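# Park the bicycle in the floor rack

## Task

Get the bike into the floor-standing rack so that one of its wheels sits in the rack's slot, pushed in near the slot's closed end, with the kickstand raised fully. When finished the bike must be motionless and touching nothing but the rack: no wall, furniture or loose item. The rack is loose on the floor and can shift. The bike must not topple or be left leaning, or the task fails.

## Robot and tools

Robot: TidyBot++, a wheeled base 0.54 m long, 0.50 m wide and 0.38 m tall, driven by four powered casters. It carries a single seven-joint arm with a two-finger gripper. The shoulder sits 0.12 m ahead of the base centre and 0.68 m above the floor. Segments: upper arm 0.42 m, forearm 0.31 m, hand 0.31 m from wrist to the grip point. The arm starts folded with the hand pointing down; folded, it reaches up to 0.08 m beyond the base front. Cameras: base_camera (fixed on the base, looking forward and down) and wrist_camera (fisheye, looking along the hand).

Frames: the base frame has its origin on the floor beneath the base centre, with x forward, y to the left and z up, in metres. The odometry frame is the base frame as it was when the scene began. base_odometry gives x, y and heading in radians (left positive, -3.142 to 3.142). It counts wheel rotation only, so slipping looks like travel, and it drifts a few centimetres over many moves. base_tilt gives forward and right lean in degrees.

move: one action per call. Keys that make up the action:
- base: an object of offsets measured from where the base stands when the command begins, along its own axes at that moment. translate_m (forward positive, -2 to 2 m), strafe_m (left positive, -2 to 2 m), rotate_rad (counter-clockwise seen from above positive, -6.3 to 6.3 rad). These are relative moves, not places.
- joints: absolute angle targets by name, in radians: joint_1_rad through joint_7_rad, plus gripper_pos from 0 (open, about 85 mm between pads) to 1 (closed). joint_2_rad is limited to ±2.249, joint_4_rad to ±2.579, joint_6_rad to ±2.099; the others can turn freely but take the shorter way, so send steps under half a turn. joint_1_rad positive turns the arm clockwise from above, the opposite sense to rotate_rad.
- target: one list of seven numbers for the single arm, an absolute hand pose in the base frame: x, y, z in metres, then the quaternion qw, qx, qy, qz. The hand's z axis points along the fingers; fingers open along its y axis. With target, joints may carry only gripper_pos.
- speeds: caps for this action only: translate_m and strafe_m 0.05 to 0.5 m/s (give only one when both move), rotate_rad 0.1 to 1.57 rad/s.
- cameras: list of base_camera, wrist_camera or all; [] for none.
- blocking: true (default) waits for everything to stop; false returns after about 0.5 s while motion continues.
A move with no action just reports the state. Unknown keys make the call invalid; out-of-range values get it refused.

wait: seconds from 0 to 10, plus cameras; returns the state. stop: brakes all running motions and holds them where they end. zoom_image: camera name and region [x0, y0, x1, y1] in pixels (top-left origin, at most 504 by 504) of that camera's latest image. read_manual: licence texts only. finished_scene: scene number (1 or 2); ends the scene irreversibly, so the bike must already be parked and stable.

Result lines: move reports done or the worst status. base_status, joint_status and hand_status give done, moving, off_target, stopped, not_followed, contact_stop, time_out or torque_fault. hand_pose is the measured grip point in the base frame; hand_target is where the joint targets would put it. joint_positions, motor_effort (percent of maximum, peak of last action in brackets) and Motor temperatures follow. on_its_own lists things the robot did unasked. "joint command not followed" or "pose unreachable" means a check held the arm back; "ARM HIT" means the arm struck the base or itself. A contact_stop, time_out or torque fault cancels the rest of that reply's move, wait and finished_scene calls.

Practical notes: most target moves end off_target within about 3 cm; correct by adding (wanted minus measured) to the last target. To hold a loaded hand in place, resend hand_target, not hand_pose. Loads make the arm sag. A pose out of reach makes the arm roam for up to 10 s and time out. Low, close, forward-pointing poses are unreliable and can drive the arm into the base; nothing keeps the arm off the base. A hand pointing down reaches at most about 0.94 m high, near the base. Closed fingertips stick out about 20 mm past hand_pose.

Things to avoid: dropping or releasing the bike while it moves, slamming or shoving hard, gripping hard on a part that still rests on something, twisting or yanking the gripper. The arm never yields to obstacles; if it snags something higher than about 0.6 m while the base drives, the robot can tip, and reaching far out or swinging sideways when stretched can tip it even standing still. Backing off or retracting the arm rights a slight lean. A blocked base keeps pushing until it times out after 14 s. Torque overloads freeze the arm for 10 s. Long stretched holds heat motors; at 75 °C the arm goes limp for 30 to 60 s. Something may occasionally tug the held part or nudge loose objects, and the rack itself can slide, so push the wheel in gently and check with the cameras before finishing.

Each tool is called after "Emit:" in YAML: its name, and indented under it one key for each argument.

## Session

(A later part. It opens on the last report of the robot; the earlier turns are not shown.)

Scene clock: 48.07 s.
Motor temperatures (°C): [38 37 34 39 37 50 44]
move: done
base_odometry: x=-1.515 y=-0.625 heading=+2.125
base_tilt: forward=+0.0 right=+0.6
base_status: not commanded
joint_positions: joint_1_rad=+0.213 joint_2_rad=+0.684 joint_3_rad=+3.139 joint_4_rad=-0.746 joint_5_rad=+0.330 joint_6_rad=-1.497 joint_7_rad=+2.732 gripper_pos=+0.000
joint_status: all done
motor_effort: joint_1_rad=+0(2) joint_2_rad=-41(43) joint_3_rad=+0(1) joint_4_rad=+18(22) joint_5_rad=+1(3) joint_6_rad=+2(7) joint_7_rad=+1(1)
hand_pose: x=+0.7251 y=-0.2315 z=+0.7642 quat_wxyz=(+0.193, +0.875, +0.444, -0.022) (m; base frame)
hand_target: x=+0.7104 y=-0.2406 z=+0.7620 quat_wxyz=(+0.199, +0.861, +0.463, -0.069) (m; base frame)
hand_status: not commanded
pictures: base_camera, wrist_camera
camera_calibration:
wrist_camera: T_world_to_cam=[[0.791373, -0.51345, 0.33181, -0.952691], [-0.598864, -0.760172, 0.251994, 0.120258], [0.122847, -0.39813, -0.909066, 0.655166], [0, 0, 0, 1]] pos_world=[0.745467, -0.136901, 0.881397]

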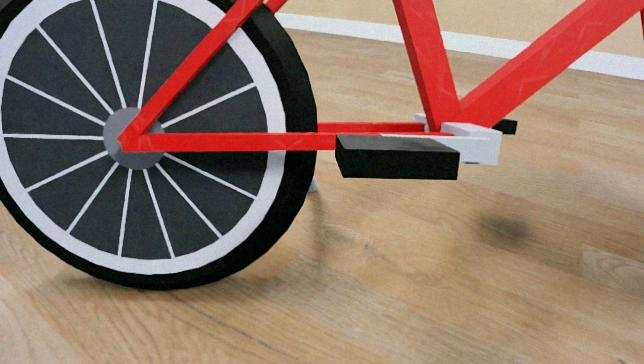

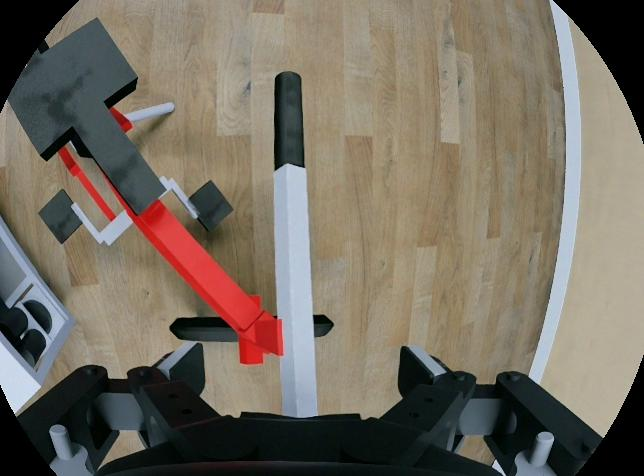

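Emit:
move:
  joints: {"joint_1_rad":0.252,"joint_2_rad":0.755,"joint_4_rad":-0.865,"joint_5_rad":0.42,"joint_6_rad":-1.41,"joint_7_rad":2.78}
  cameras: []

Emit:
move:
  joints: {"joint_1_rad":0.3055,"joint_2_rad":0.7868,"joint_4_rad":-0.989,"joint_5_rad":0.43,"joint_6_rad":-1.27,"joint_7_rad":2.78}

Scene clock: 49.73 s.
Motor temperatures (°C): [38 37 34 39 37 50 44]
move: done
base_odometry: x=-1.515 y=-0.625 heading=+2.125
base_tilt: forward=+0.0 right=+0.6
base_status: not commanded
joint_positions: joint_1_rad=+0.242 joint_2_rad=+0.751 joint_3_rad=+3.139 joint_4_rad=-0.857 joint_5_rad=+0.353 joint_6_rad=-1.450 joint_7_rad=+2.734 gripper_pos=+0.000
joint_status: all done
motor_effort: joint_1_rad=+0(1) joint_2_rad=-43(46) joint_3_rad=+1(1) joint_4_rad=+17(19) joint_5_rad=+1(3) joint_6_rad=+1(2) joint_7_rad=+1(1)
hand_pose: x=+0.7037 y=-0.2519 z=+0.6864 quat_wxyz=(+0.160, +0.875, +0.450, -0.081) (m; base frame)
hand_target: x=+0.7065 y=-0.2785 z=+0.6898 quat_wxyz=(+0.190, +0.857, +0.470, -0.097) (m; base frame)
hand_status: not commanded
pictures: none
No camera images: "cameras" was empty.

Scene clock: 50.77 s.
Motor temperatures (°C): [38 37 34 39 37 50 44]
move: done
base_odometry: x=-1.515 y=-0.625 heading=+2.125
base_tilt: forward=+0.0 right=+0.6
base_status: not commanded
joint_positions: joint_1_rad=+0.294 joint_2_rad=+0.768 joint_3_rad=+3.139 joint_4_rad=-0.971 joint_5_rad=+0.367 joint_6_rad=-1.315 joint_7_rad=+2.734 gripper_pos=+0.000
joint_status: all done
motor_effort: joint_1_rad=+0(2) joint_2_rad=-42(44) joint_3_rad=+0(2) joint_4_rad=+16(19) joint_5_rad=+1(3) joint_6_rad=+0(5) joint_7_rad=+0(1)
hand_pose: x=+0.6944 y=-0.2844 z=+0.6416 quat_wxyz=(+0.161, +0.874, +0.449, -0.086) (m; base frame)
hand_target: x=+0.6938 y=-0.3090 z=+0.6313 quat_wxyz=(+0.182, +0.854, +0.475, -0.107) (m; base frame)
hand_status: not commanded
pictures: base_camera, wrist_camera
camera_calibration:
wrist_camera: T_world_to_cam=[[0.822132, -0.526255, 0.217149, -0.866275], [-0.569124, -0.750344, 0.336277, 0.0206673], [-0.0140308, -0.400049, -0.916386, 0.625632], [0, 0, 0, 1]] pos_world=[0.732733, -0.190091, 0.754482]

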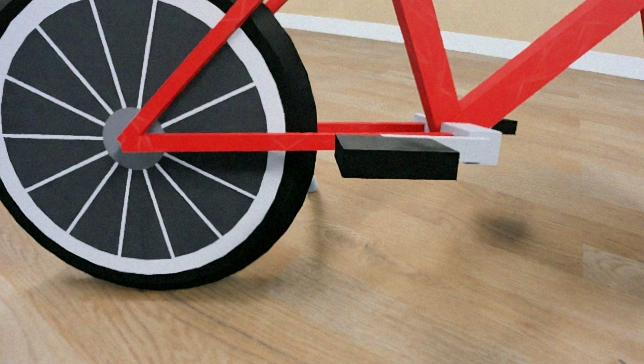

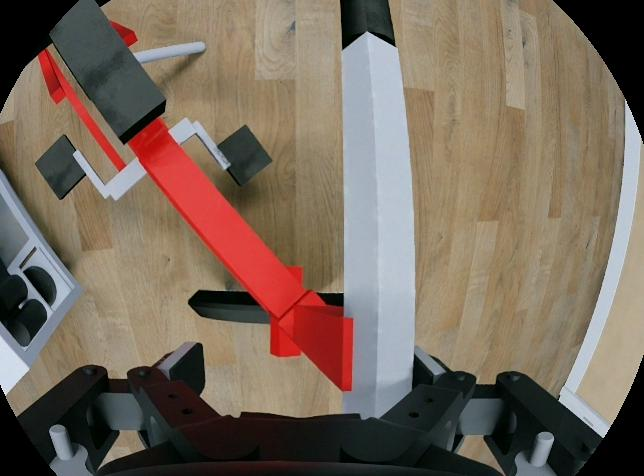

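Emit:
move:
  base: {"translate_m":0.028,"strafe_m":-0.006}
  speeds: {"translate_m":0.1}

Scene clock: 51.73 s.
Motor temperatures (°C): [38 37 34 39 37 50 44]
move: done
base_odometry: x=-1.524 y=-0.597 heading=+2.125
base_tilt: forward=+0.0 right=+0.6
base_status: done
joint_positions: joint_1_rad=+0.294 joint_2_rad=+0.774 joint_3_rad=+3.139 joint_4_rad=-0.978 joint_5_rad=+0.367 joint_6_rad=-1.312 joint_7_rad=+2.734 gripper_pos=+0.000
joint_status: not commanded
motor_effort: joint_1_rad=+0(2) joint_2_rad=-44(45) joint_3_rad=+1(1) joint_4_rad=+17(18) joint_5_rad=+2(2) joint_6_rad=+0(1) joint_7_rad=+1(1)
hand_pose: x=+0.6924 y=-0.2841 z=+0.6351 quat_wxyz=(+0.158, +0.874, +0.451, -0.089) (m; base frame)
hand_target: x=+0.6938 y=-0.3090 z=+0.6313 quat_wxyz=(+0.182, +0.854, +0.475, -0.107) (m; base frame)
hand_status: not commanded
pictures: base_camera, wrist_camera
camera_calibration:
wrist_camera: T_world_to_cam=[[0.824738, -0.526236, 0.207079, -0.858528], [-0.565043, -0.751876, 0.339718, 0.0165439], [-0.023074, -0.397187, -0.917447, 0.627525], [0, 0, 0, 1]] pos_world=[0.731889, -0.190105, 0.747884]

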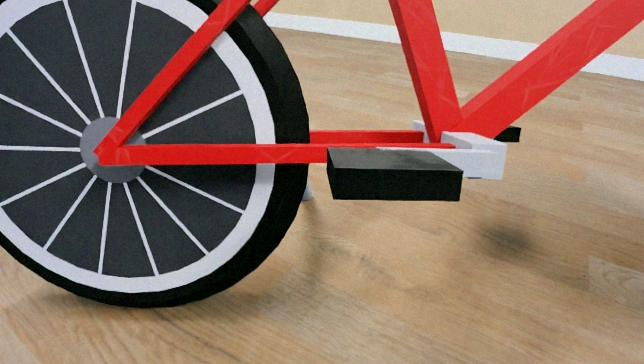

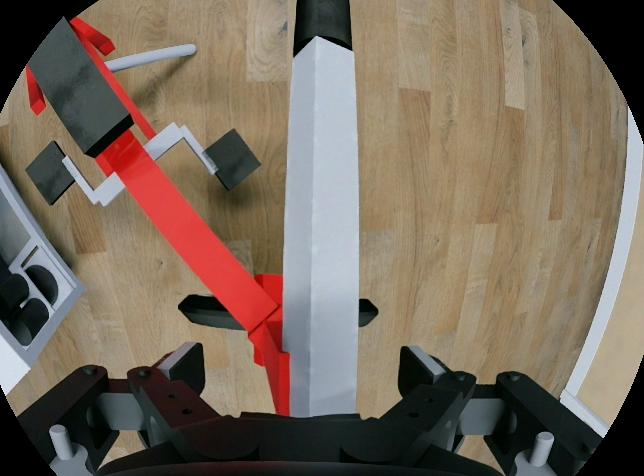

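Emit:
move:
  joints: {"gripper_pos": 0.95}

Scene clock: 53.43 s.
Motor temperatures (°C): [38 37 34 39 37 50 44]
move: off_target
base_odometry: x=-1.524 y=-0.598 heading=+2.125
base_tilt: forward=+0.0 right=+0.6
base_status: not commanded
joint_positions: joint_1_rad=+0.294 joint_2_rad=+0.773 joint_3_rad=+3.139 joint_4_rad=-0.976 joint_5_rad=+0.370 joint_6_rad=-1.310 joint_7_rad=+2.734 gripper_pos=+0.666
joint_status: gripper_pos off_target (ended at +0.666, target +0.950)
motor_effort: joint_1_rad=+1(2) joint_2_rad=-41(44) joint_3_rad=+3(4) joint_4_rad=+15(18) joint_5_rad=+7(9) joint_6_rad=+6(11) joint_7_rad=+3(3)
hand_pose: x=+0.6936 y=-0.2850 z=+0.6365 quat_wxyz=(+0.160, +0.874, +0.451, -0.089) (m; base frame)
hand_target: x=+0.6938 y=-0.3090 z=+0.6313 quat_wxyz=(+0.182, +0.854, +0.475, -0.107) (m; base frame)
hand_status: not commanded
pictures: base_camera, wrist_camera
camera_calibration:
wrist_camera: T_world_to_cam=[[0.824746, -0.524314, 0.21187, -0.86284], [-0.565176, -0.751495, 0.340339, 0.0158188], [-0.0192253, -0.400437, -0.916123, 0.624067], [0, 0, 0, 1]] pos_world=[0.732562, -0.190612, 0.749148]

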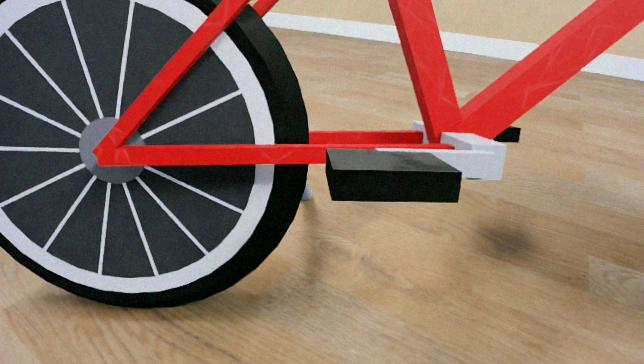

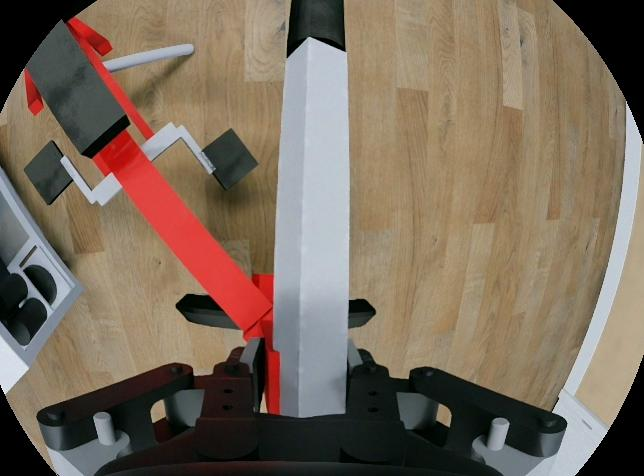

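Emit:
move:
  base: {"translate_m": -0.09}
  speeds: {"translate_m": 0.08}

Emit:
move:
  base: {"translate_m": -0.07}
  speeds: {"translate_m": 0.08}

Scene clock: 55.20 s.
Motor temperatures (°C): [38 38 34 39 37 50 44]
move: done
base_odometry: x=-1.477 y=-0.674 heading=+2.125
base_tilt: forward=+0.0 right=+0.6
base_status: done
joint_positions: joint_1_rad=+0.295 joint_2_rad=+0.759 joint_3_rad=+3.133 joint_4_rad=-0.965 joint_5_rad=+0.370 joint_6_rad=-1.308 joint_7_rad=+2.734 gripper_pos=+0.679
joint_status: not commanded
motor_effort: joint_1_rad=+0(4) joint_2_rad=-35(44) joint_3_rad=+2(6) joint_4_rad=+12(15) joint_5_rad=+6(12) joint_6_rad=+5(7) joint_7_rad=+2(4)
hand_pose: x=+0.6994 y=-0.2842 z=+0.6490 quat_wxyz=(+0.168, +0.873, +0.450, -0.077) (m; base frame)
hand_target: x=+0.6938 y=-0.3090 z=+0.6313 quat_wxyz=(+0.182, +0.854, +0.475, -0.107) (m; base frame)
hand_status: not commanded
pictures: base_camera, wrist_camera
camera_calibration:
wrist_camera: T_world_to_cam=[[0.820917, -0.519956, 0.236096, -0.881553], [-0.571004, -0.752527, 0.328113, 0.0271746], [0.00706404, -0.404165, -0.914659, 0.615548], [0, 0, 0, 1]] pos_world=[0.734851, -0.189136, 0.76223]

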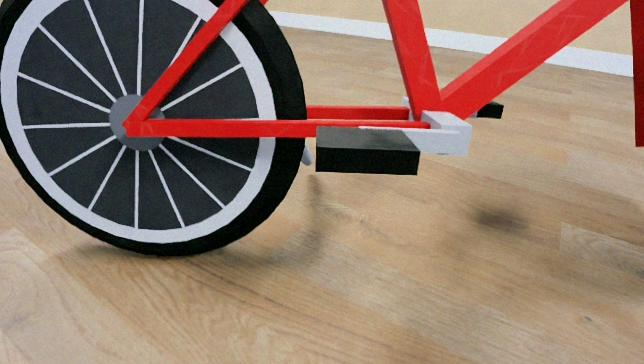

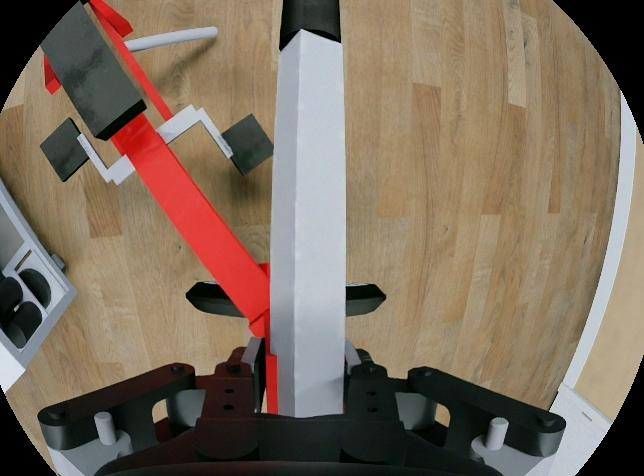

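Scene clock: 56.60 s.
Motor temperatures (°C): [38 38 34 39 37 50 44]
move: done
base_odometry: x=-1.440 y=-0.733 heading=+2.125
base_tilt: forward=+0.0 right=+0.6
base_status: done
joint_positions: joint_1_rad=+0.300 joint_2_rad=+0.751 joint_3_rad=+3.133 joint_4_rad=-0.963 joint_5_rad=+0.371 joint_6_rad=-1.307 joint_7_rad=+2.735 gripper_pos=+0.703
joint_status: not commanded
motor_effort: joint_1_rad=-2(4) joint_2_rad=-33(38) joint_3_rad=+0(4) joint_4_rad=+13(14) joint_5_rad=+3(8) joint_6_rad=+5(8) joint_7_rad=+1(3)
hand_pose: x=+0.6992 y=-0.2874 z=+0.6548 quat_wxyz=(+0.172, +0.874, +0.447, -0.074) (m; base frame)
hand_target: x=+0.6938 y=-0.3090 z=+0.6313 quat_wxyz=(+0.182, +0.854, +0.475, -0.107) (m; base frame)
hand_status: not commanded
pictures: base_camera, wrist_camera
camera_calibration:
wrist_camera: T_world_to_cam=[[0.816356, -0.522338, 0.246427, -0.888741], [-0.577356, -0.749097, 0.324828, 0.0303125], [0.0149276, -0.407452, -0.913105, 0.612109], [0, 0, 0, 1]] pos_world=[0.733893, -0.192111, 0.768083]

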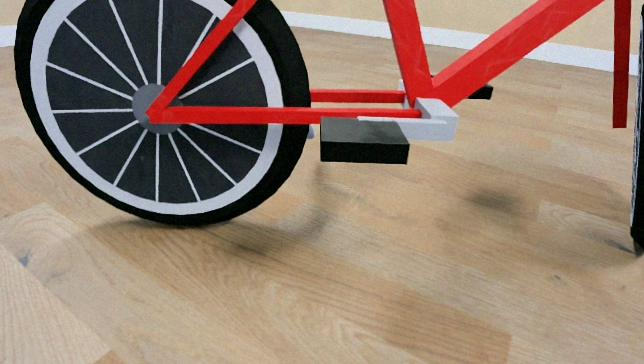

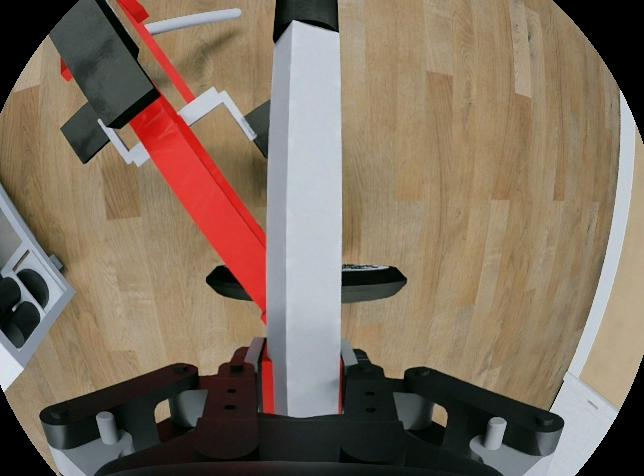

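Emit:
move:
  base: {"translate_m": -0.025}
  speeds: {"translate_m": 0.06}

Emit:
zoom_image:
  camera: "base_camera"
  region: [0, 0, 504, 364]

Scene clock: 57.77 s.
Motor temperatures (°C): [38 38 34 39 37 50 44]
move: done
base_odometry: x=-1.426 y=-0.755 heading=+2.125
base_tilt: forward=+0.0 right=+0.6
base_status: done
joint_positions: joint_1_rad=+0.300 joint_2_rad=+0.750 joint_3_rad=+3.133 joint_4_rad=-0.963 joint_5_rad=+0.371 joint_6_rad=-1.304 joint_7_rad=+2.735 gripper_pos=+0.706
joint_status: not commanded
motor_effort: joint_1_rad=+0(3) joint_2_rad=-36(39) joint_3_rad=+2(2) joint_4_rad=+13(15) joint_5_rad=+2(4) joint_6_rad=+1(6) joint_7_rad=+0(1)
hand_pose: x=+0.6998 y=-0.2880 z=+0.6557 quat_wxyz=(+0.173, +0.874, +0.447, -0.073) (m; base frame)
hand_target: x=+0.6938 y=-0.3090 z=+0.6313 quat_wxyz=(+0.182, +0.854, +0.475, -0.107) (m; base frame)
hand_status: not commanded
pictures: base_camera, wrist_camera
camera_calibration:
wrist_camera: T_world_to_cam=[[0.815968, -0.521449, 0.249573, -0.891254], [-0.577816, -0.749112, 0.323976, 0.0308151], [0.0180213, -0.408562, -0.912553, 0.609787], [0, 0, 0, 1]] pos_world=[0.734051, -0.192524, 0.768912]

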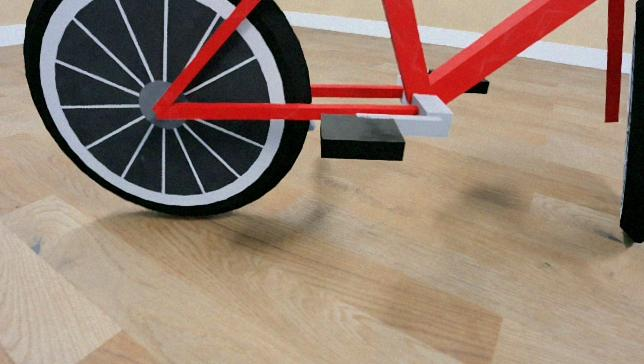

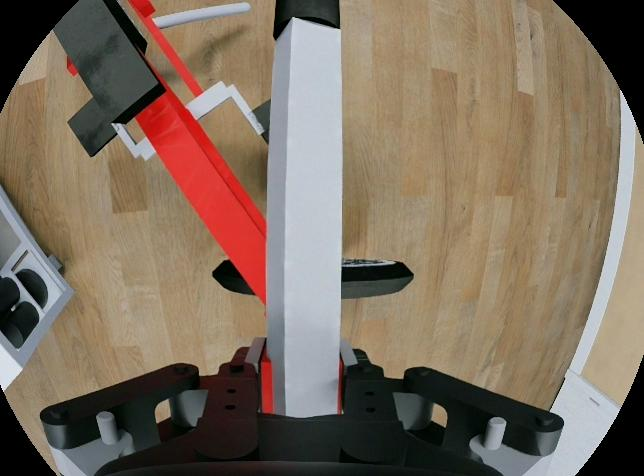

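Scaled by 1.000.

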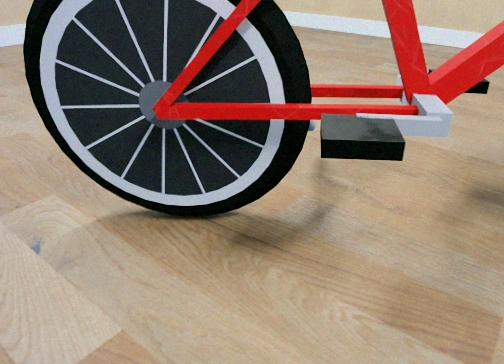

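Emit:
move:
  joints: {"joint_1_rad": 0.307, "joint_2_rad": 0.82, "joint_3_rad": 3.14, "joint_4_rad": -0.924, "joint_5_rad": 0.423, "joint_6_rad": -1.333, "joint_7_rad": 2.47}
  cameras: ["wrist_camera"]

Emit:
move:
  joints: {"joint_1_rad": 0.308, "joint_2_rad": 0.852, "joint_3_rad": 3.14, "joint_4_rad": -0.858, "joint_5_rad": 0.416, "joint_6_rad": -1.397, "joint_7_rad": 2.16}

Scene clock: 59.73 s.
Motor temperatures (°C): [38 38 34 39 37 50 44]
move: off_target
base_odometry: x=-1.426 y=-0.755 heading=+2.125
base_tilt: forward=+0.0 right=+0.6
base_status: not commanded
joint_positions: joint_1_rad=+0.302 joint_2_rad=+0.772 joint_3_rad=+3.133 joint_4_rad=-0.920 joint_5_rad=+0.376 joint_6_rad=-1.326 joint_7_rad=+2.515 gripper_pos=+0.706
joint_status: joint_2_rad off_target (ended at +0.772, target +0.820); the others done
motor_effort: joint_1_rad=+0(2) joint_2_rad=-38(39) joint_3_rad=+0(2) joint_4_rad=+16(16) joint_5_rad=+2(3) joint_6_rad=+4(5) joint_7_rad=-1(2)
hand_pose: x=+0.7055 y=-0.2930 z=+0.6565 quat_wxyz=(+0.182, +0.919, +0.345, -0.055) (m; base frame)
hand_target: x=+0.6942 y=-0.3104 z=+0.6300 quat_wxyz=(+0.187, +0.922, +0.327, -0.090) (m; base frame)
hand_status: not commanded
pictures: wrist_camera
camera_calibration:
wrist_camera: T_world_to_cam=[[0.664423, -0.680018, 0.310029, -0.877978], [-0.747343, -0.60713, 0.269949, 0.22682], [0.00465789, -0.411058, -0.911597, 0.616494], [0, 0, 0, 1]] pos_world=[0.749989, -0.205916, 0.772963]

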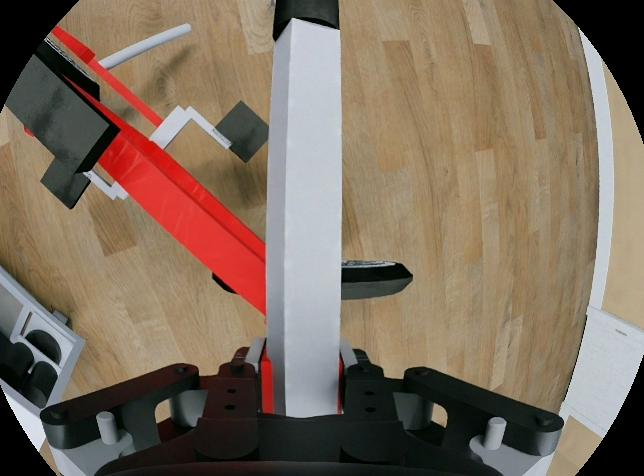

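Scene clock: 60.83 s.
Motor temperatures (°C): [38 38 34 39 37 50 44]
move: off_target
base_odometry: x=-1.426 y=-0.755 heading=+2.125
base_tilt: forward=+0.0 right=+0.6
base_status: not commanded
joint_positions: joint_1_rad=+0.302 joint_2_rad=+0.804 joint_3_rad=+3.133 joint_4_rad=-0.854 joint_5_rad=+0.376 joint_6_rad=-1.364 joint_7_rad=+2.215 gripper_pos=+0.706
joint_status: joint_2_rad off_target (ended at +0.804, target +0.852); the others done
motor_effort: joint_1_rad=+0(2) joint_2_rad=-39(40) joint_3_rad=+0(1) joint_4_rad=+16(18) joint_5_rad=-1(2) joint_6_rad=+4(5) joint_7_rad=-1(2)
hand_pose: x=+0.7131 y=-0.2970 z=+0.6576 quat_wxyz=(+0.189, +0.962, +0.196, -0.030) (m; base frame)
hand_target: x=+0.6943 y=-0.3109 z=+0.6298 quat_wxyz=(+0.191, +0.964, +0.169, -0.073) (m; base frame)
hand_status: not commanded
pictures: base_camera, wrist_camera
camera_calibration:
wrist_camera: T_world_to_cam=[[0.402335, -0.839406, 0.365409, -0.783021], [-0.915379, -0.362559, 0.175021, 0.484624], [-0.0144315, -0.404905, -0.914245, 0.633], [0, 0, 0, 1]] pos_world=[0.767786, -0.225263, 0.780021]

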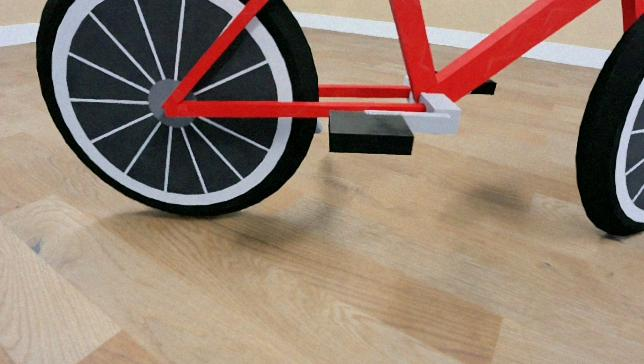

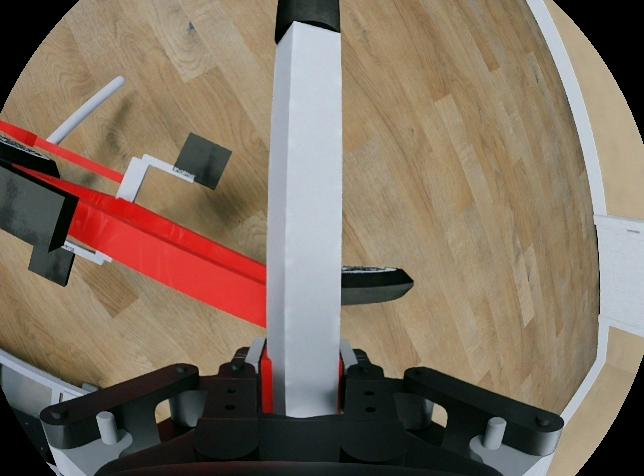

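Emit:
move:
  joints: {"joint_1_rad": 0.31, "joint_2_rad": 0.88, "joint_3_rad": 3.14, "joint_4_rad": -0.80, "joint_5_rad": 0.41, "joint_6_rad": -1.455, "joint_7_rad": 1.76}

Scene clock: 62.13 s.
Motor temperatures (°C): [38 38 34 39 37 50 44]
move: off_target
base_odometry: x=-1.426 y=-0.755 heading=+2.125
base_tilt: forward=+0.0 right=+0.6
base_status: not commanded
joint_positions: joint_1_rad=+0.302 joint_2_rad=+0.835 joint_3_rad=+3.134 joint_4_rad=-0.791 joint_5_rad=+0.377 joint_6_rad=-1.398 joint_7_rad=+1.815 gripper_pos=+0.706
joint_status: joint_2_rad off_target (ended at +0.835, target +0.880); the others done
motor_effort: joint_1_rad=+1(3) joint_2_rad=-40(43) joint_3_rad=+0(2) joint_4_rad=+14(17) joint_5_rad=-2(3) joint_6_rad=+0(4) joint_7_rad=+0(2)
hand_pose: x=+0.7208 y=-0.3007 z=+0.6581 quat_wxyz=(+0.192, +0.981, -0.005, +0.007) (m; base frame)
hand_target: x=+0.6931 y=-0.3112 z=+0.6295 quat_wxyz=(+0.196, +0.979, -0.036, -0.047) (m; base frame)
hand_status: not commanded
pictures: base_camera, wrist_camera
camera_calibration:
wrist_camera: T_world_to_cam=[[0.00335951, -0.919519, 0.393031, -0.544059], [-0.999542, 0.00873218, 0.0289733, 0.75865], [-0.0300735, -0.392948, -0.919069, 0.650108], [0, 0, 0, 1]] pos_world=[0.779681, -0.251439, 0.789345]

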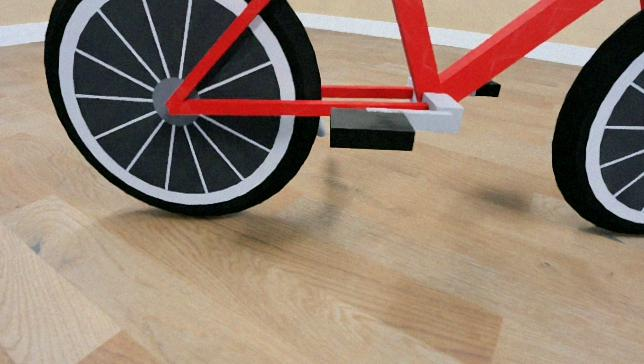

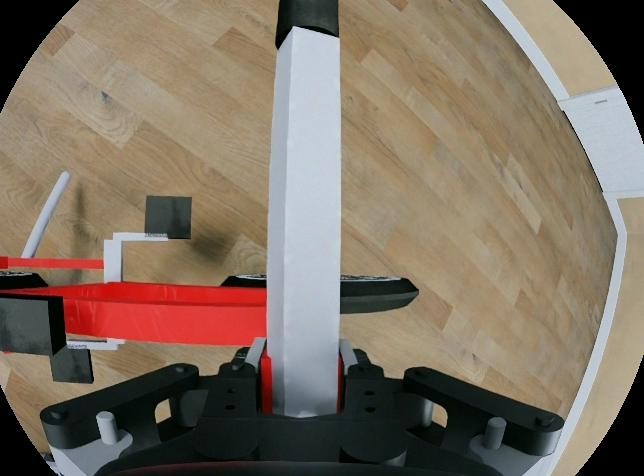

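Emit:
move:
  base: {"translate_m": -0.035}
  speeds: {"translate_m": 0.06}

Emit:
move:
  base: {"strafe_m": 0.1}
  speeds: {"strafe_m": 0.08}

Scene clock: 63.40 s.
Motor temperatures (°C): [38 38 34 39 37 50 44]
move: done
base_odometry: x=-1.408 y=-0.784 heading=+2.126
base_tilt: forward=+0.0 right=+0.6
base_status: done
joint_positions: joint_1_rad=+0.302 joint_2_rad=+0.838 joint_3_rad=+3.134 joint_4_rad=-0.783 joint_5_rad=+0.377 joint_6_rad=-1.401 joint_7_rad=+1.807 gripper_pos=+0.706
joint_status: not commanded
motor_effort: joint_1_rad=+2(4) joint_2_rad=-40(43) joint_3_rad=+1(2) joint_4_rad=+13(15) joint_5_rad=+2(3) joint_6_rad=-2(4) joint_7_rad=+0(1)
hand_pose: x=+0.7222 y=-0.3011 z=+0.6590 quat_wxyz=(+0.192, +0.981, -0.009, +0.008) (m; base frame)
hand_target: x=+0.6931 y=-0.3112 z=+0.6295 quat_wxyz=(+0.196, +0.979, -0.036, -0.047) (m; base frame)
hand_status: not commanded
pictures: base_camera, wrist_camera
camera_calibration:
wrist_camera: T_world_to_cam=[[-0.00637819, -0.919245, 0.393633, -0.53803], [-0.999568, 0.0171534, 0.0238617, 0.765902], [-0.0286869, -0.393311, -0.918958, 0.649665], [0, 0, 0, 1]] pos_world=[0.780777, -0.2522, 0.790525]

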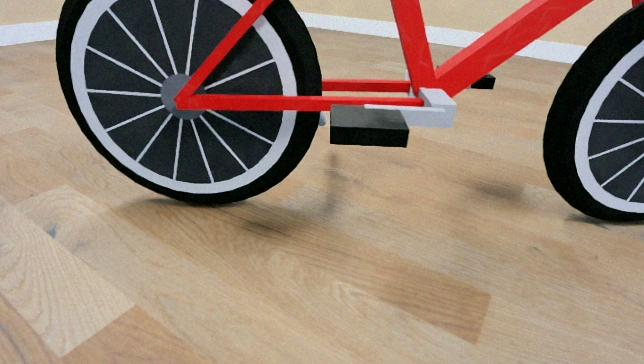

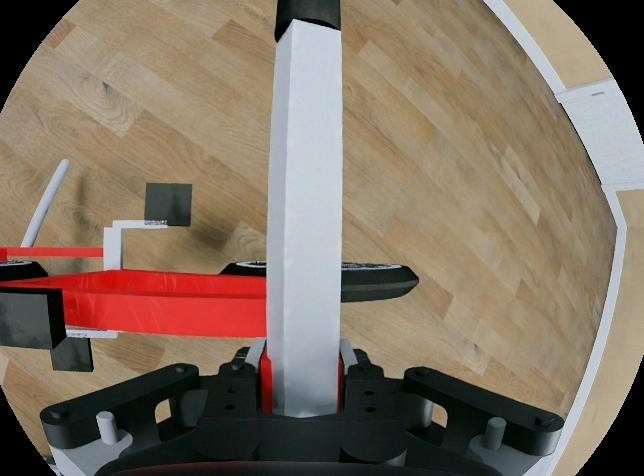

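Scene clock: 65.20 s.
Motor temperatures (°C): [38 38 34 39 37 50 44]
move: done
base_odometry: x=-1.493 y=-0.837 heading=+2.126
base_tilt: forward=+0.0 right=+0.6
base_status: done
joint_positions: joint_1_rad=+0.299 joint_2_rad=+0.839 joint_3_rad=+3.135 joint_4_rad=-0.782 joint_5_rad=+0.377 joint_6_rad=-1.404 joint_7_rad=+1.804 gripper_pos=+0.706
joint_status: not commanded
motor_effort: joint_1_rad=-1(5) joint_2_rad=-39(41) joint_3_rad=+0(3) joint_4_rad=+13(15) joint_5_rad=+1(5) joint_6_rad=-1(4) joint_7_rad=+1(1)
hand_pose: x=+0.7221 y=-0.2997 z=+0.6590 quat_wxyz=(+0.193, +0.981, -0.010, +0.007) (m; base frame)
hand_target: x=+0.6931 y=-0.3112 z=+0.6295 quat_wxyz=(+0.196, +0.979, -0.036, -0.047) (m; base frame)
hand_status: not commanded
pictures: base_camera, wrist_camera
camera_calibration:
wrist_camera: T_world_to_cam=[[-0.00735779, -0.919033, 0.394112, -0.536337], [-0.999494, 0.0189504, 0.0255309, 0.765241], [-0.0309323, -0.393724, -0.918708, 0.651492], [0, 0, 0, 1]] pos_world=[0.78106, -0.250905, 0.79037]

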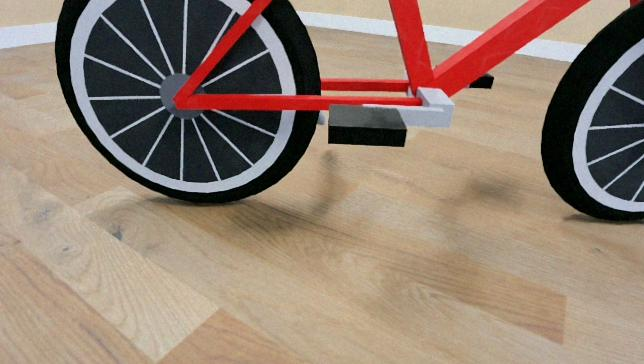

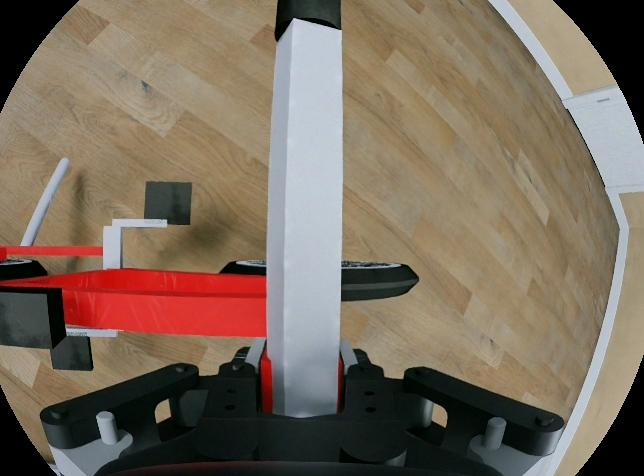

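Emit:
move:
  base: {"strafe_m": 0.35}
  speeds: {"strafe_m": 0.12}

Emit:
move:
  base: {"strafe_m": 0.25}
  speeds: {"strafe_m": 0.12}

Scene clock: 69.33 s.
Motor temperatures (°C): [38 38 34 39 37 50 44]
move: done
base_odometry: x=-1.790 y=-1.022 heading=+2.126
base_tilt: forward=+0.0 right=+0.6
base_status: done
joint_positions: joint_1_rad=+0.300 joint_2_rad=+0.840 joint_3_rad=+3.137 joint_4_rad=-0.781 joint_5_rad=+0.377 joint_6_rad=-1.411 joint_7_rad=+1.802 gripper_pos=+0.706
joint_status: not commanded
motor_effort: joint_1_rad=+0(5) joint_2_rad=-40(42) joint_3_rad=+1(4) joint_4_rad=+13(16) joint_5_rad=+2(6) joint_6_rad=-2(4) joint_7_rad=+1(1)
hand_pose: x=+0.7198 y=-0.3008 z=+0.6589 quat_wxyz=(+0.193, +0.981, -0.013, +0.004) (m; base frame)
hand_target: x=+0.6931 y=-0.3112 z=+0.6295 quat_wxyz=(+0.196, +0.979, -0.036, -0.047) (m; base frame)
hand_status: not commanded
pictures: base_camera, wrist_camera
camera_calibration:
wrist_camera: T_world_to_cam=[[-0.0116101, -0.918908, 0.394302, -0.534303], [-0.999198, 0.0257778, 0.0306533, 0.761406], [-0.0383318, -0.39363, -0.91847, 0.656096], [0, 0, 0, 1]] pos_world=[0.779742, -0.252343, 0.789941]

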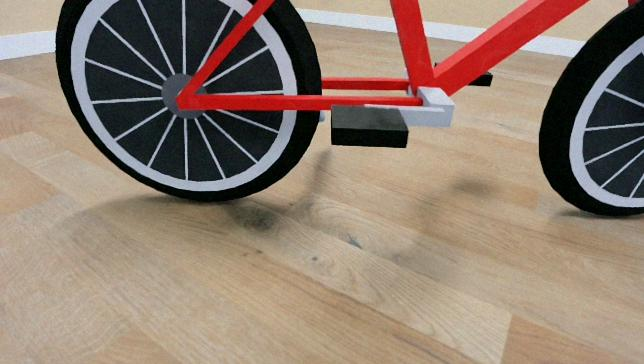

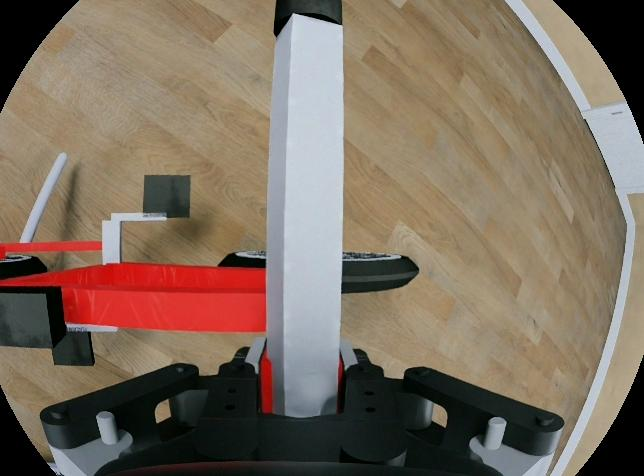

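Scene clock: 72.37 s.
Motor temperatures (°C): [38 38 34 39 37 50 44]
move: done
base_odometry: x=-2.003 y=-1.154 heading=+2.126
base_tilt: forward=+0.0 right=+0.6
base_status: done
joint_positions: joint_1_rad=+0.301 joint_2_rad=+0.840 joint_3_rad=+3.139 joint_4_rad=-0.780 joint_5_rad=+0.378 joint_6_rad=-1.418 joint_7_rad=+1.802 gripper_pos=+0.706
joint_status: not commanded
motor_effort: joint_1_rad=+0(6) joint_2_rad=-39(42) joint_3_rad=+1(4) joint_4_rad=+14(16) joint_5_rad=+2(6) joint_6_rad=-1(4) joint_7_rad=+0(1)
hand_pose: x=+0.7172 y=-0.3018 z=+0.6587 quat_wxyz=(+0.193, +0.981, -0.014, +0.000) (m; base frame)
hand_target: x=+0.6931 y=-0.3112 z=+0.6295 quat_wxyz=(+0.196, +0.979, -0.036, -0.047) (m; base frame)
hand_status: not commanded
pictures: base_camera, wrist_camera
camera_calibration:
wrist_camera: T_world_to_cam=[[-0.0133708, -0.918979, 0.39408, -0.533768], [-0.998846, 0.0304571, 0.0371348, 0.755775], [-0.0461287, -0.393128, -0.918326, 0.661046], [0, 0, 0, 1]] pos_world=[0.778259, -0.253665, 0.789337]

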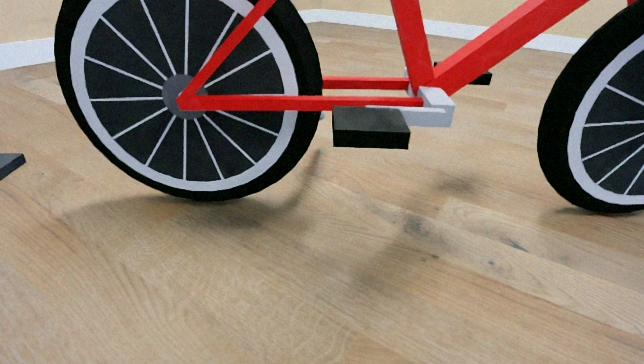

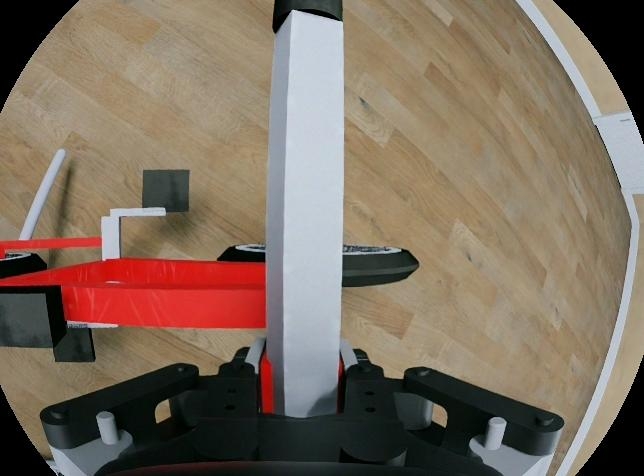

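Emit:
move:
  base: {"strafe_m": 0.15}
  speeds: {"strafe_m": 0.12}

Emit:
zoom_image:
  camera: "base_camera"
  region: [0, 60, 260, 260]

Scene clock: 74.83 s.
Motor temperatures (°C): [38 38 34 39 37 50 44]
move: done
base_odometry: x=-2.130 y=-1.233 heading=+2.126
base_tilt: forward=+0.0 right=+0.6
base_status: done
joint_positions: joint_1_rad=+0.304 joint_2_rad=+0.841 joint_3_rad=+3.139 joint_4_rad=-0.780 joint_5_rad=+0.378 joint_6_rad=-1.424 joint_7_rad=+1.802 gripper_pos=+0.706
joint_status: not commanded
motor_effort: joint_1_rad=+0(6) joint_2_rad=-39(42) joint_3_rad=+0(3) joint_4_rad=+14(16) joint_5_rad=+1(5) joint_6_rad=+0(4) joint_7_rad=+0(1)
hand_pose: x=+0.7145 y=-0.3033 z=+0.6584 quat_wxyz=(+0.192, +0.981, -0.016, -0.003) (m; base frame)
hand_target: x=+0.6931 y=-0.3112 z=+0.6295 quat_wxyz=(+0.196, +0.979, -0.036, -0.047) (m; base frame)
hand_status: not commanded
pictures: base_camera, wrist_camera
camera_calibration:
wrist_camera: T_world_to_cam=[[-0.0157554, -0.919068, 0.393785, -0.533244], [-0.998427, 0.0356572, 0.0432743, 0.750299], [-0.0538133, -0.392484, -0.918183, 0.665694], [0, 0, 0, 1]] pos_world=[0.77654, -0.255567, 0.788744]

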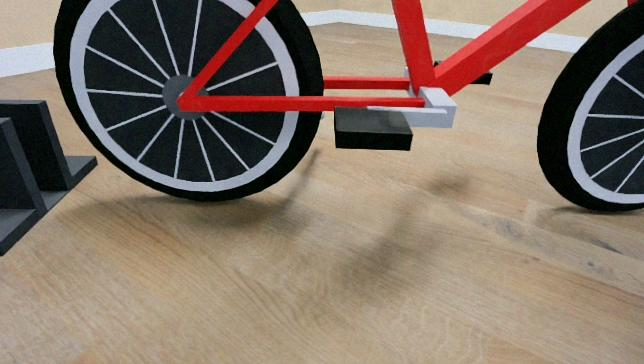

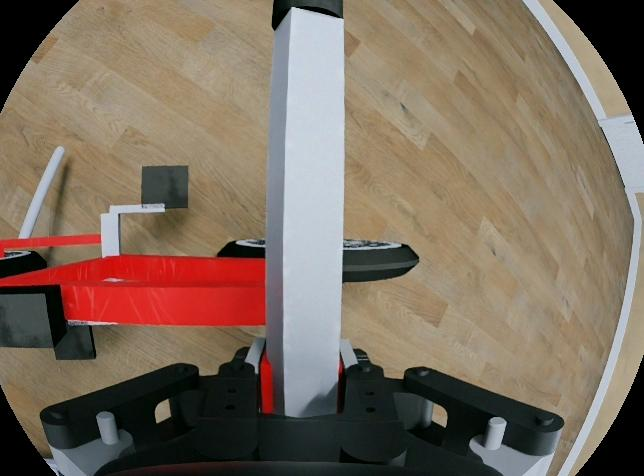

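Scaled by 1.938.

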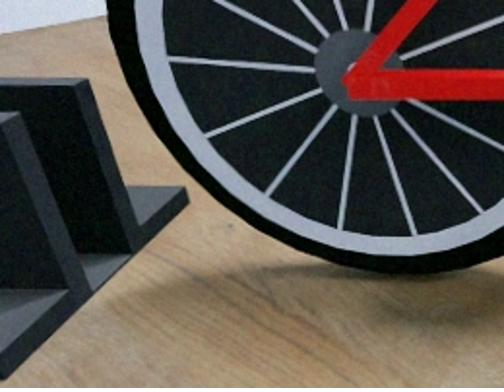

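Emit:
move:
  joints: {"joint_7_rad": 1.43}
  cameras: ["wrist_camera"]

Emit:
move:
  base: {"strafe_m": -0.376, "translate_m": -0.137}
  speeds: {"strafe_m": 0.15}

Scene clock: 77.47 s.
Motor temperatures (°C): [38 39 34 39 37 50 44]
move: done
base_odometry: x=-2.130 y=-1.233 heading=+2.126
base_tilt: forward=+0.0 right=+0.6
base_status: not commanded
joint_positions: joint_1_rad=+0.304 joint_2_rad=+0.841 joint_3_rad=+3.138 joint_4_rad=-0.780 joint_5_rad=+0.378 joint_6_rad=-1.430 joint_7_rad=+1.473 gripper_pos=+0.706
joint_status: all done
motor_effort: joint_1_rad=+0(2) joint_2_rad=-40(40) joint_3_rad=+3(4) joint_4_rad=+15(16) joint_5_rad=+8(8) joint_6_rad=+2(3) joint_7_rad=+0(1)
hand_pose: x=+0.7128 y=-0.3025 z=+0.6581 quat_wxyz=(+0.189, +0.965, -0.177, +0.026) (m; base frame)
hand_target: x=+0.6931 y=-0.3112 z=+0.6295 quat_wxyz=(+0.201, +0.960, -0.196, -0.014) (m; base frame)
hand_status: not commanded
pictures: wrist_camera
camera_calibration:
wrist_camera: T_world_to_cam=[[-0.337394, -0.863561, 0.374737, -0.273785], [-0.939283, 0.335278, -0.0730524, 0.873602], [-0.0625556, -0.376631, -0.924249, 0.680665], [0, 0, 0, 1]] pos_world=[0.770766, -0.272969, 0.79552]

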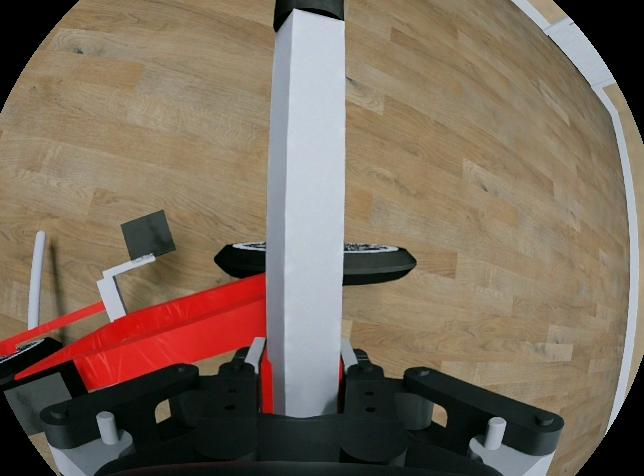

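Scene clock: 81.27 s.
Motor temperatures (°C): [38 39 34 39 37 50 44]
move: done
base_odometry: x=-1.738 y=-1.151 heading=+2.126
base_tilt: forward=+0.0 right=+0.7
base_status: done
joint_positions: joint_1_rad=+0.320 joint_2_rad=+0.845 joint_3_rad=+3.136 joint_4_rad=-0.780 joint_5_rad=+0.378 joint_6_rad=-1.435 joint_7_rad=+1.465 gripper_pos=+0.706
joint_status: not commanded
motor_effort: joint_1_rad=-1(7) joint_2_rad=-40(43) joint_3_rad=+1(6) joint_4_rad=+16(17) joint_5_rad=+4(10) joint_6_rad=+3(5) joint_7_rad=+2(2)
hand_pose: x=+0.7065 y=-0.3108 z=+0.6552 quat_wxyz=(+0.188, +0.964, -0.188, +0.021) (m; base frame)
hand_target: x=+0.6931 y=-0.3112 z=+0.6295 quat_wxyz=(+0.201, +0.960, -0.196, -0.014) (m; base frame)
hand_status: not commanded
pictures: base_camera, wrist_camera
camera_calibration:
wrist_camera: T_world_to_cam=[[-0.355912, -0.85692, 0.372846, -0.265614], [-0.931422, 0.357733, -0.0669319, 0.867732], [-0.076024, -0.371099, -0.925476, 0.68652], [0, 0, 0, 1]] pos_world=[0.765882, -0.283259, 0.79247]

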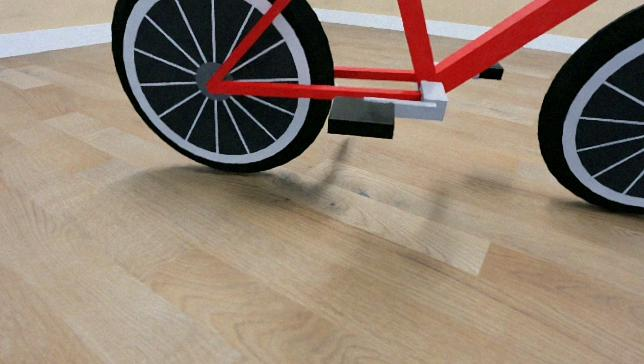

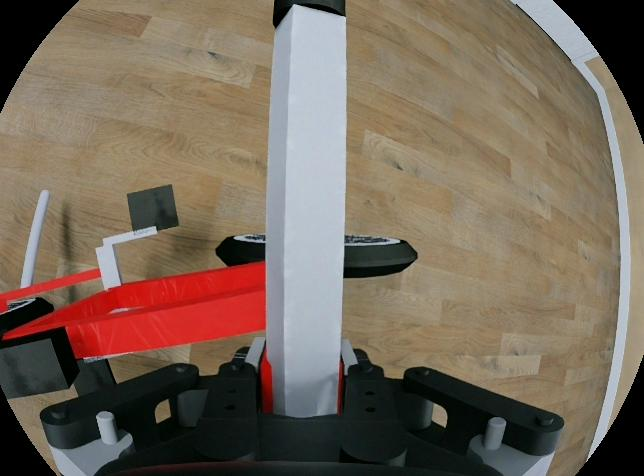

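Emit:
move:
  joints: {"joint_7_rad": 2.09}
  cameras: ["wrist_camera"]

Emit:
move:
  base: {"strafe_m": -0.225, "translate_m": 0.082}
  speeds: {"strafe_m": 0.15}

Emit:
move:
  joints: {"joint_7_rad": 1.76}

Scene clock: 82.70 s.
Motor temperatures (°C): [38 39 34 39 37 50 44]
move: done
base_odometry: x=-1.738 y=-1.151 heading=+2.126
base_tilt: forward=+0.0 right=+0.6
base_status: not commanded
joint_positions: joint_1_rad=+0.320 joint_2_rad=+0.849 joint_3_rad=+3.139 joint_4_rad=-0.780 joint_5_rad=+0.399 joint_6_rad=-1.434 joint_7_rad=+2.037 gripper_pos=+0.706
joint_status: all done
motor_effort: joint_1_rad=+0(2) joint_2_rad=-43(44) joint_3_rad=-1(3) joint_4_rad=+14(17) joint_5_rad=-4(5) joint_6_rad=-5(5) joint_7_rad=+2(3)
hand_pose: x=+0.7045 y=-0.3172 z=+0.6545 quat_wxyz=(+0.196, +0.976, +0.092, -0.040) (m; base frame)
hand_target: x=+0.6931 y=-0.3112 z=+0.6295 quat_wxyz=(+0.186, +0.971, +0.125, -0.078) (m; base frame)
hand_status: not commanded
pictures: wrist_camera
camera_calibration:
wrist_camera: T_world_to_cam=[[0.210565, -0.896945, 0.388782, -0.693765], [-0.974445, -0.160753, 0.156893, 0.587405], [-0.0782266, -0.411883, -0.907873, 0.660428], [0, 0, 0, 1]] pos_world=[0.77014, -0.255823, 0.777148]

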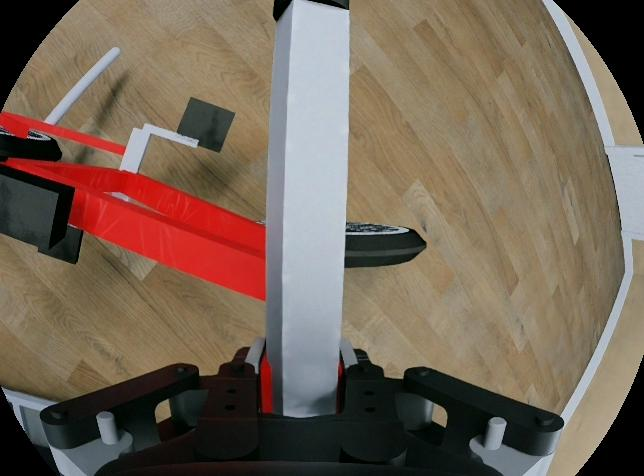

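Scene clock: 85.30 s.
Motor temperatures (°C): [38 39 34 39 37 50 44]
move: done
base_odometry: x=-1.590 y=-0.963 heading=+2.125
base_tilt: forward=+0.0 right=+0.6
base_status: done
joint_positions: joint_1_rad=+0.321 joint_2_rad=+0.845 joint_3_rad=+3.143 joint_4_rad=-0.779 joint_5_rad=+0.399 joint_6_rad=-1.449 joint_7_rad=+2.051 gripper_pos=+0.706
joint_status: not commanded
motor_effort: joint_1_rad=-1(7) joint_2_rad=-35(44) joint_3_rad=-1(3) joint_4_rad=+14(17) joint_5_rad=+0(4) joint_6_rad=+4(6) joint_7_rad=+0(2)
hand_pose: x=+0.6992 y=-0.3186 z=+0.6579 quat_wxyz=(+0.195, +0.975, +0.095, -0.046) (m; base frame)
hand_target: x=+0.6931 y=-0.3112 z=+0.6295 quat_wxyz=(+0.186, +0.971, +0.125, -0.078) (m; base frame)
hand_status: not commanded
pictures: base_camera, wrist_camera
camera_calibration:
wrist_camera: T_world_to_cam=[[0.218418, -0.896096, 0.386401, -0.698901], [-0.971695, -0.163186, 0.170821, 0.56961], [-0.0900171, -0.412774, -0.906374, 0.669483], [0, 0, 0, 1]] pos_world=[0.766405, -0.256984, 0.779556]

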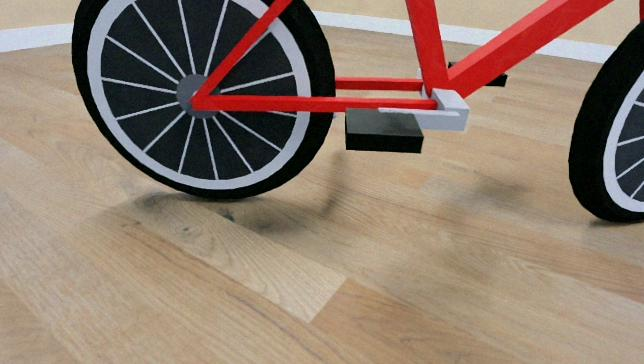

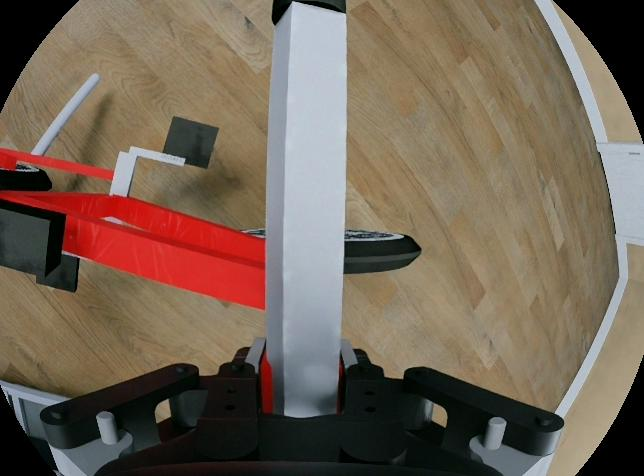

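Scene clock: 86.13 s.
Motor temperatures (°C): [38 39 34 39 37 50 44]
move: done
base_odometry: x=-1.590 y=-0.963 heading=+2.125
base_tilt: forward=+0.0 right=+0.6
base_status: not commanded
joint_positions: joint_1_rad=+0.321 joint_2_rad=+0.845 joint_3_rad=+3.143 joint_4_rad=-0.779 joint_5_rad=+0.399 joint_6_rad=-1.450 joint_7_rad=+1.792 gripper_pos=+0.706
joint_status: all done
motor_effort: joint_1_rad=-1(2) joint_2_rad=-33(35) joint_3_rad=+2(2) joint_4_rad=+14(14) joint_5_rad=+6(7) joint_6_rad=+5(6) joint_7_rad=-1(2)
hand_pose: x=+0.6989 y=-0.3185 z=+0.6581 quat_wxyz=(+0.200, +0.979, -0.032, -0.021) (m; base frame)
hand_target: x=+0.6931 y=-0.3112 z=+0.6295 quat_wxyz=(+0.196, +0.979, -0.036, -0.047) (m; base frame)
hand_status: not commanded
pictures: base_camera, wrist_camera
camera_calibration:
wrist_camera: T_world_to_cam=[[-0.0381699, -0.912235, 0.407885, -0.538745], [-0.994636, 0.0739538, 0.0723196, 0.725693], [-0.0961371, -0.402937, -0.910165, 0.679611], [0, 0, 0, 1]] pos_world=[0.766572, -0.271289, 0.785822]

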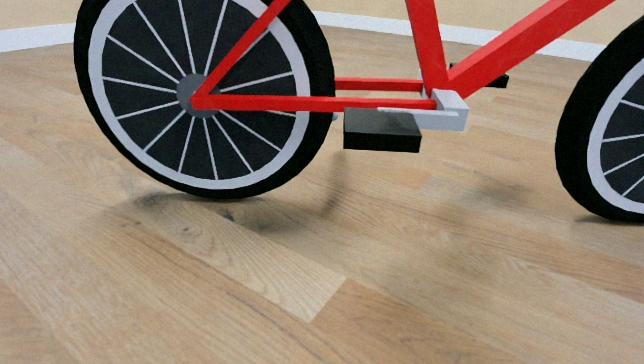

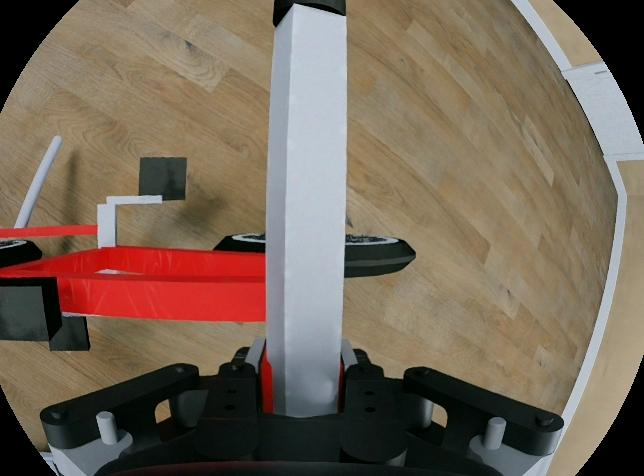

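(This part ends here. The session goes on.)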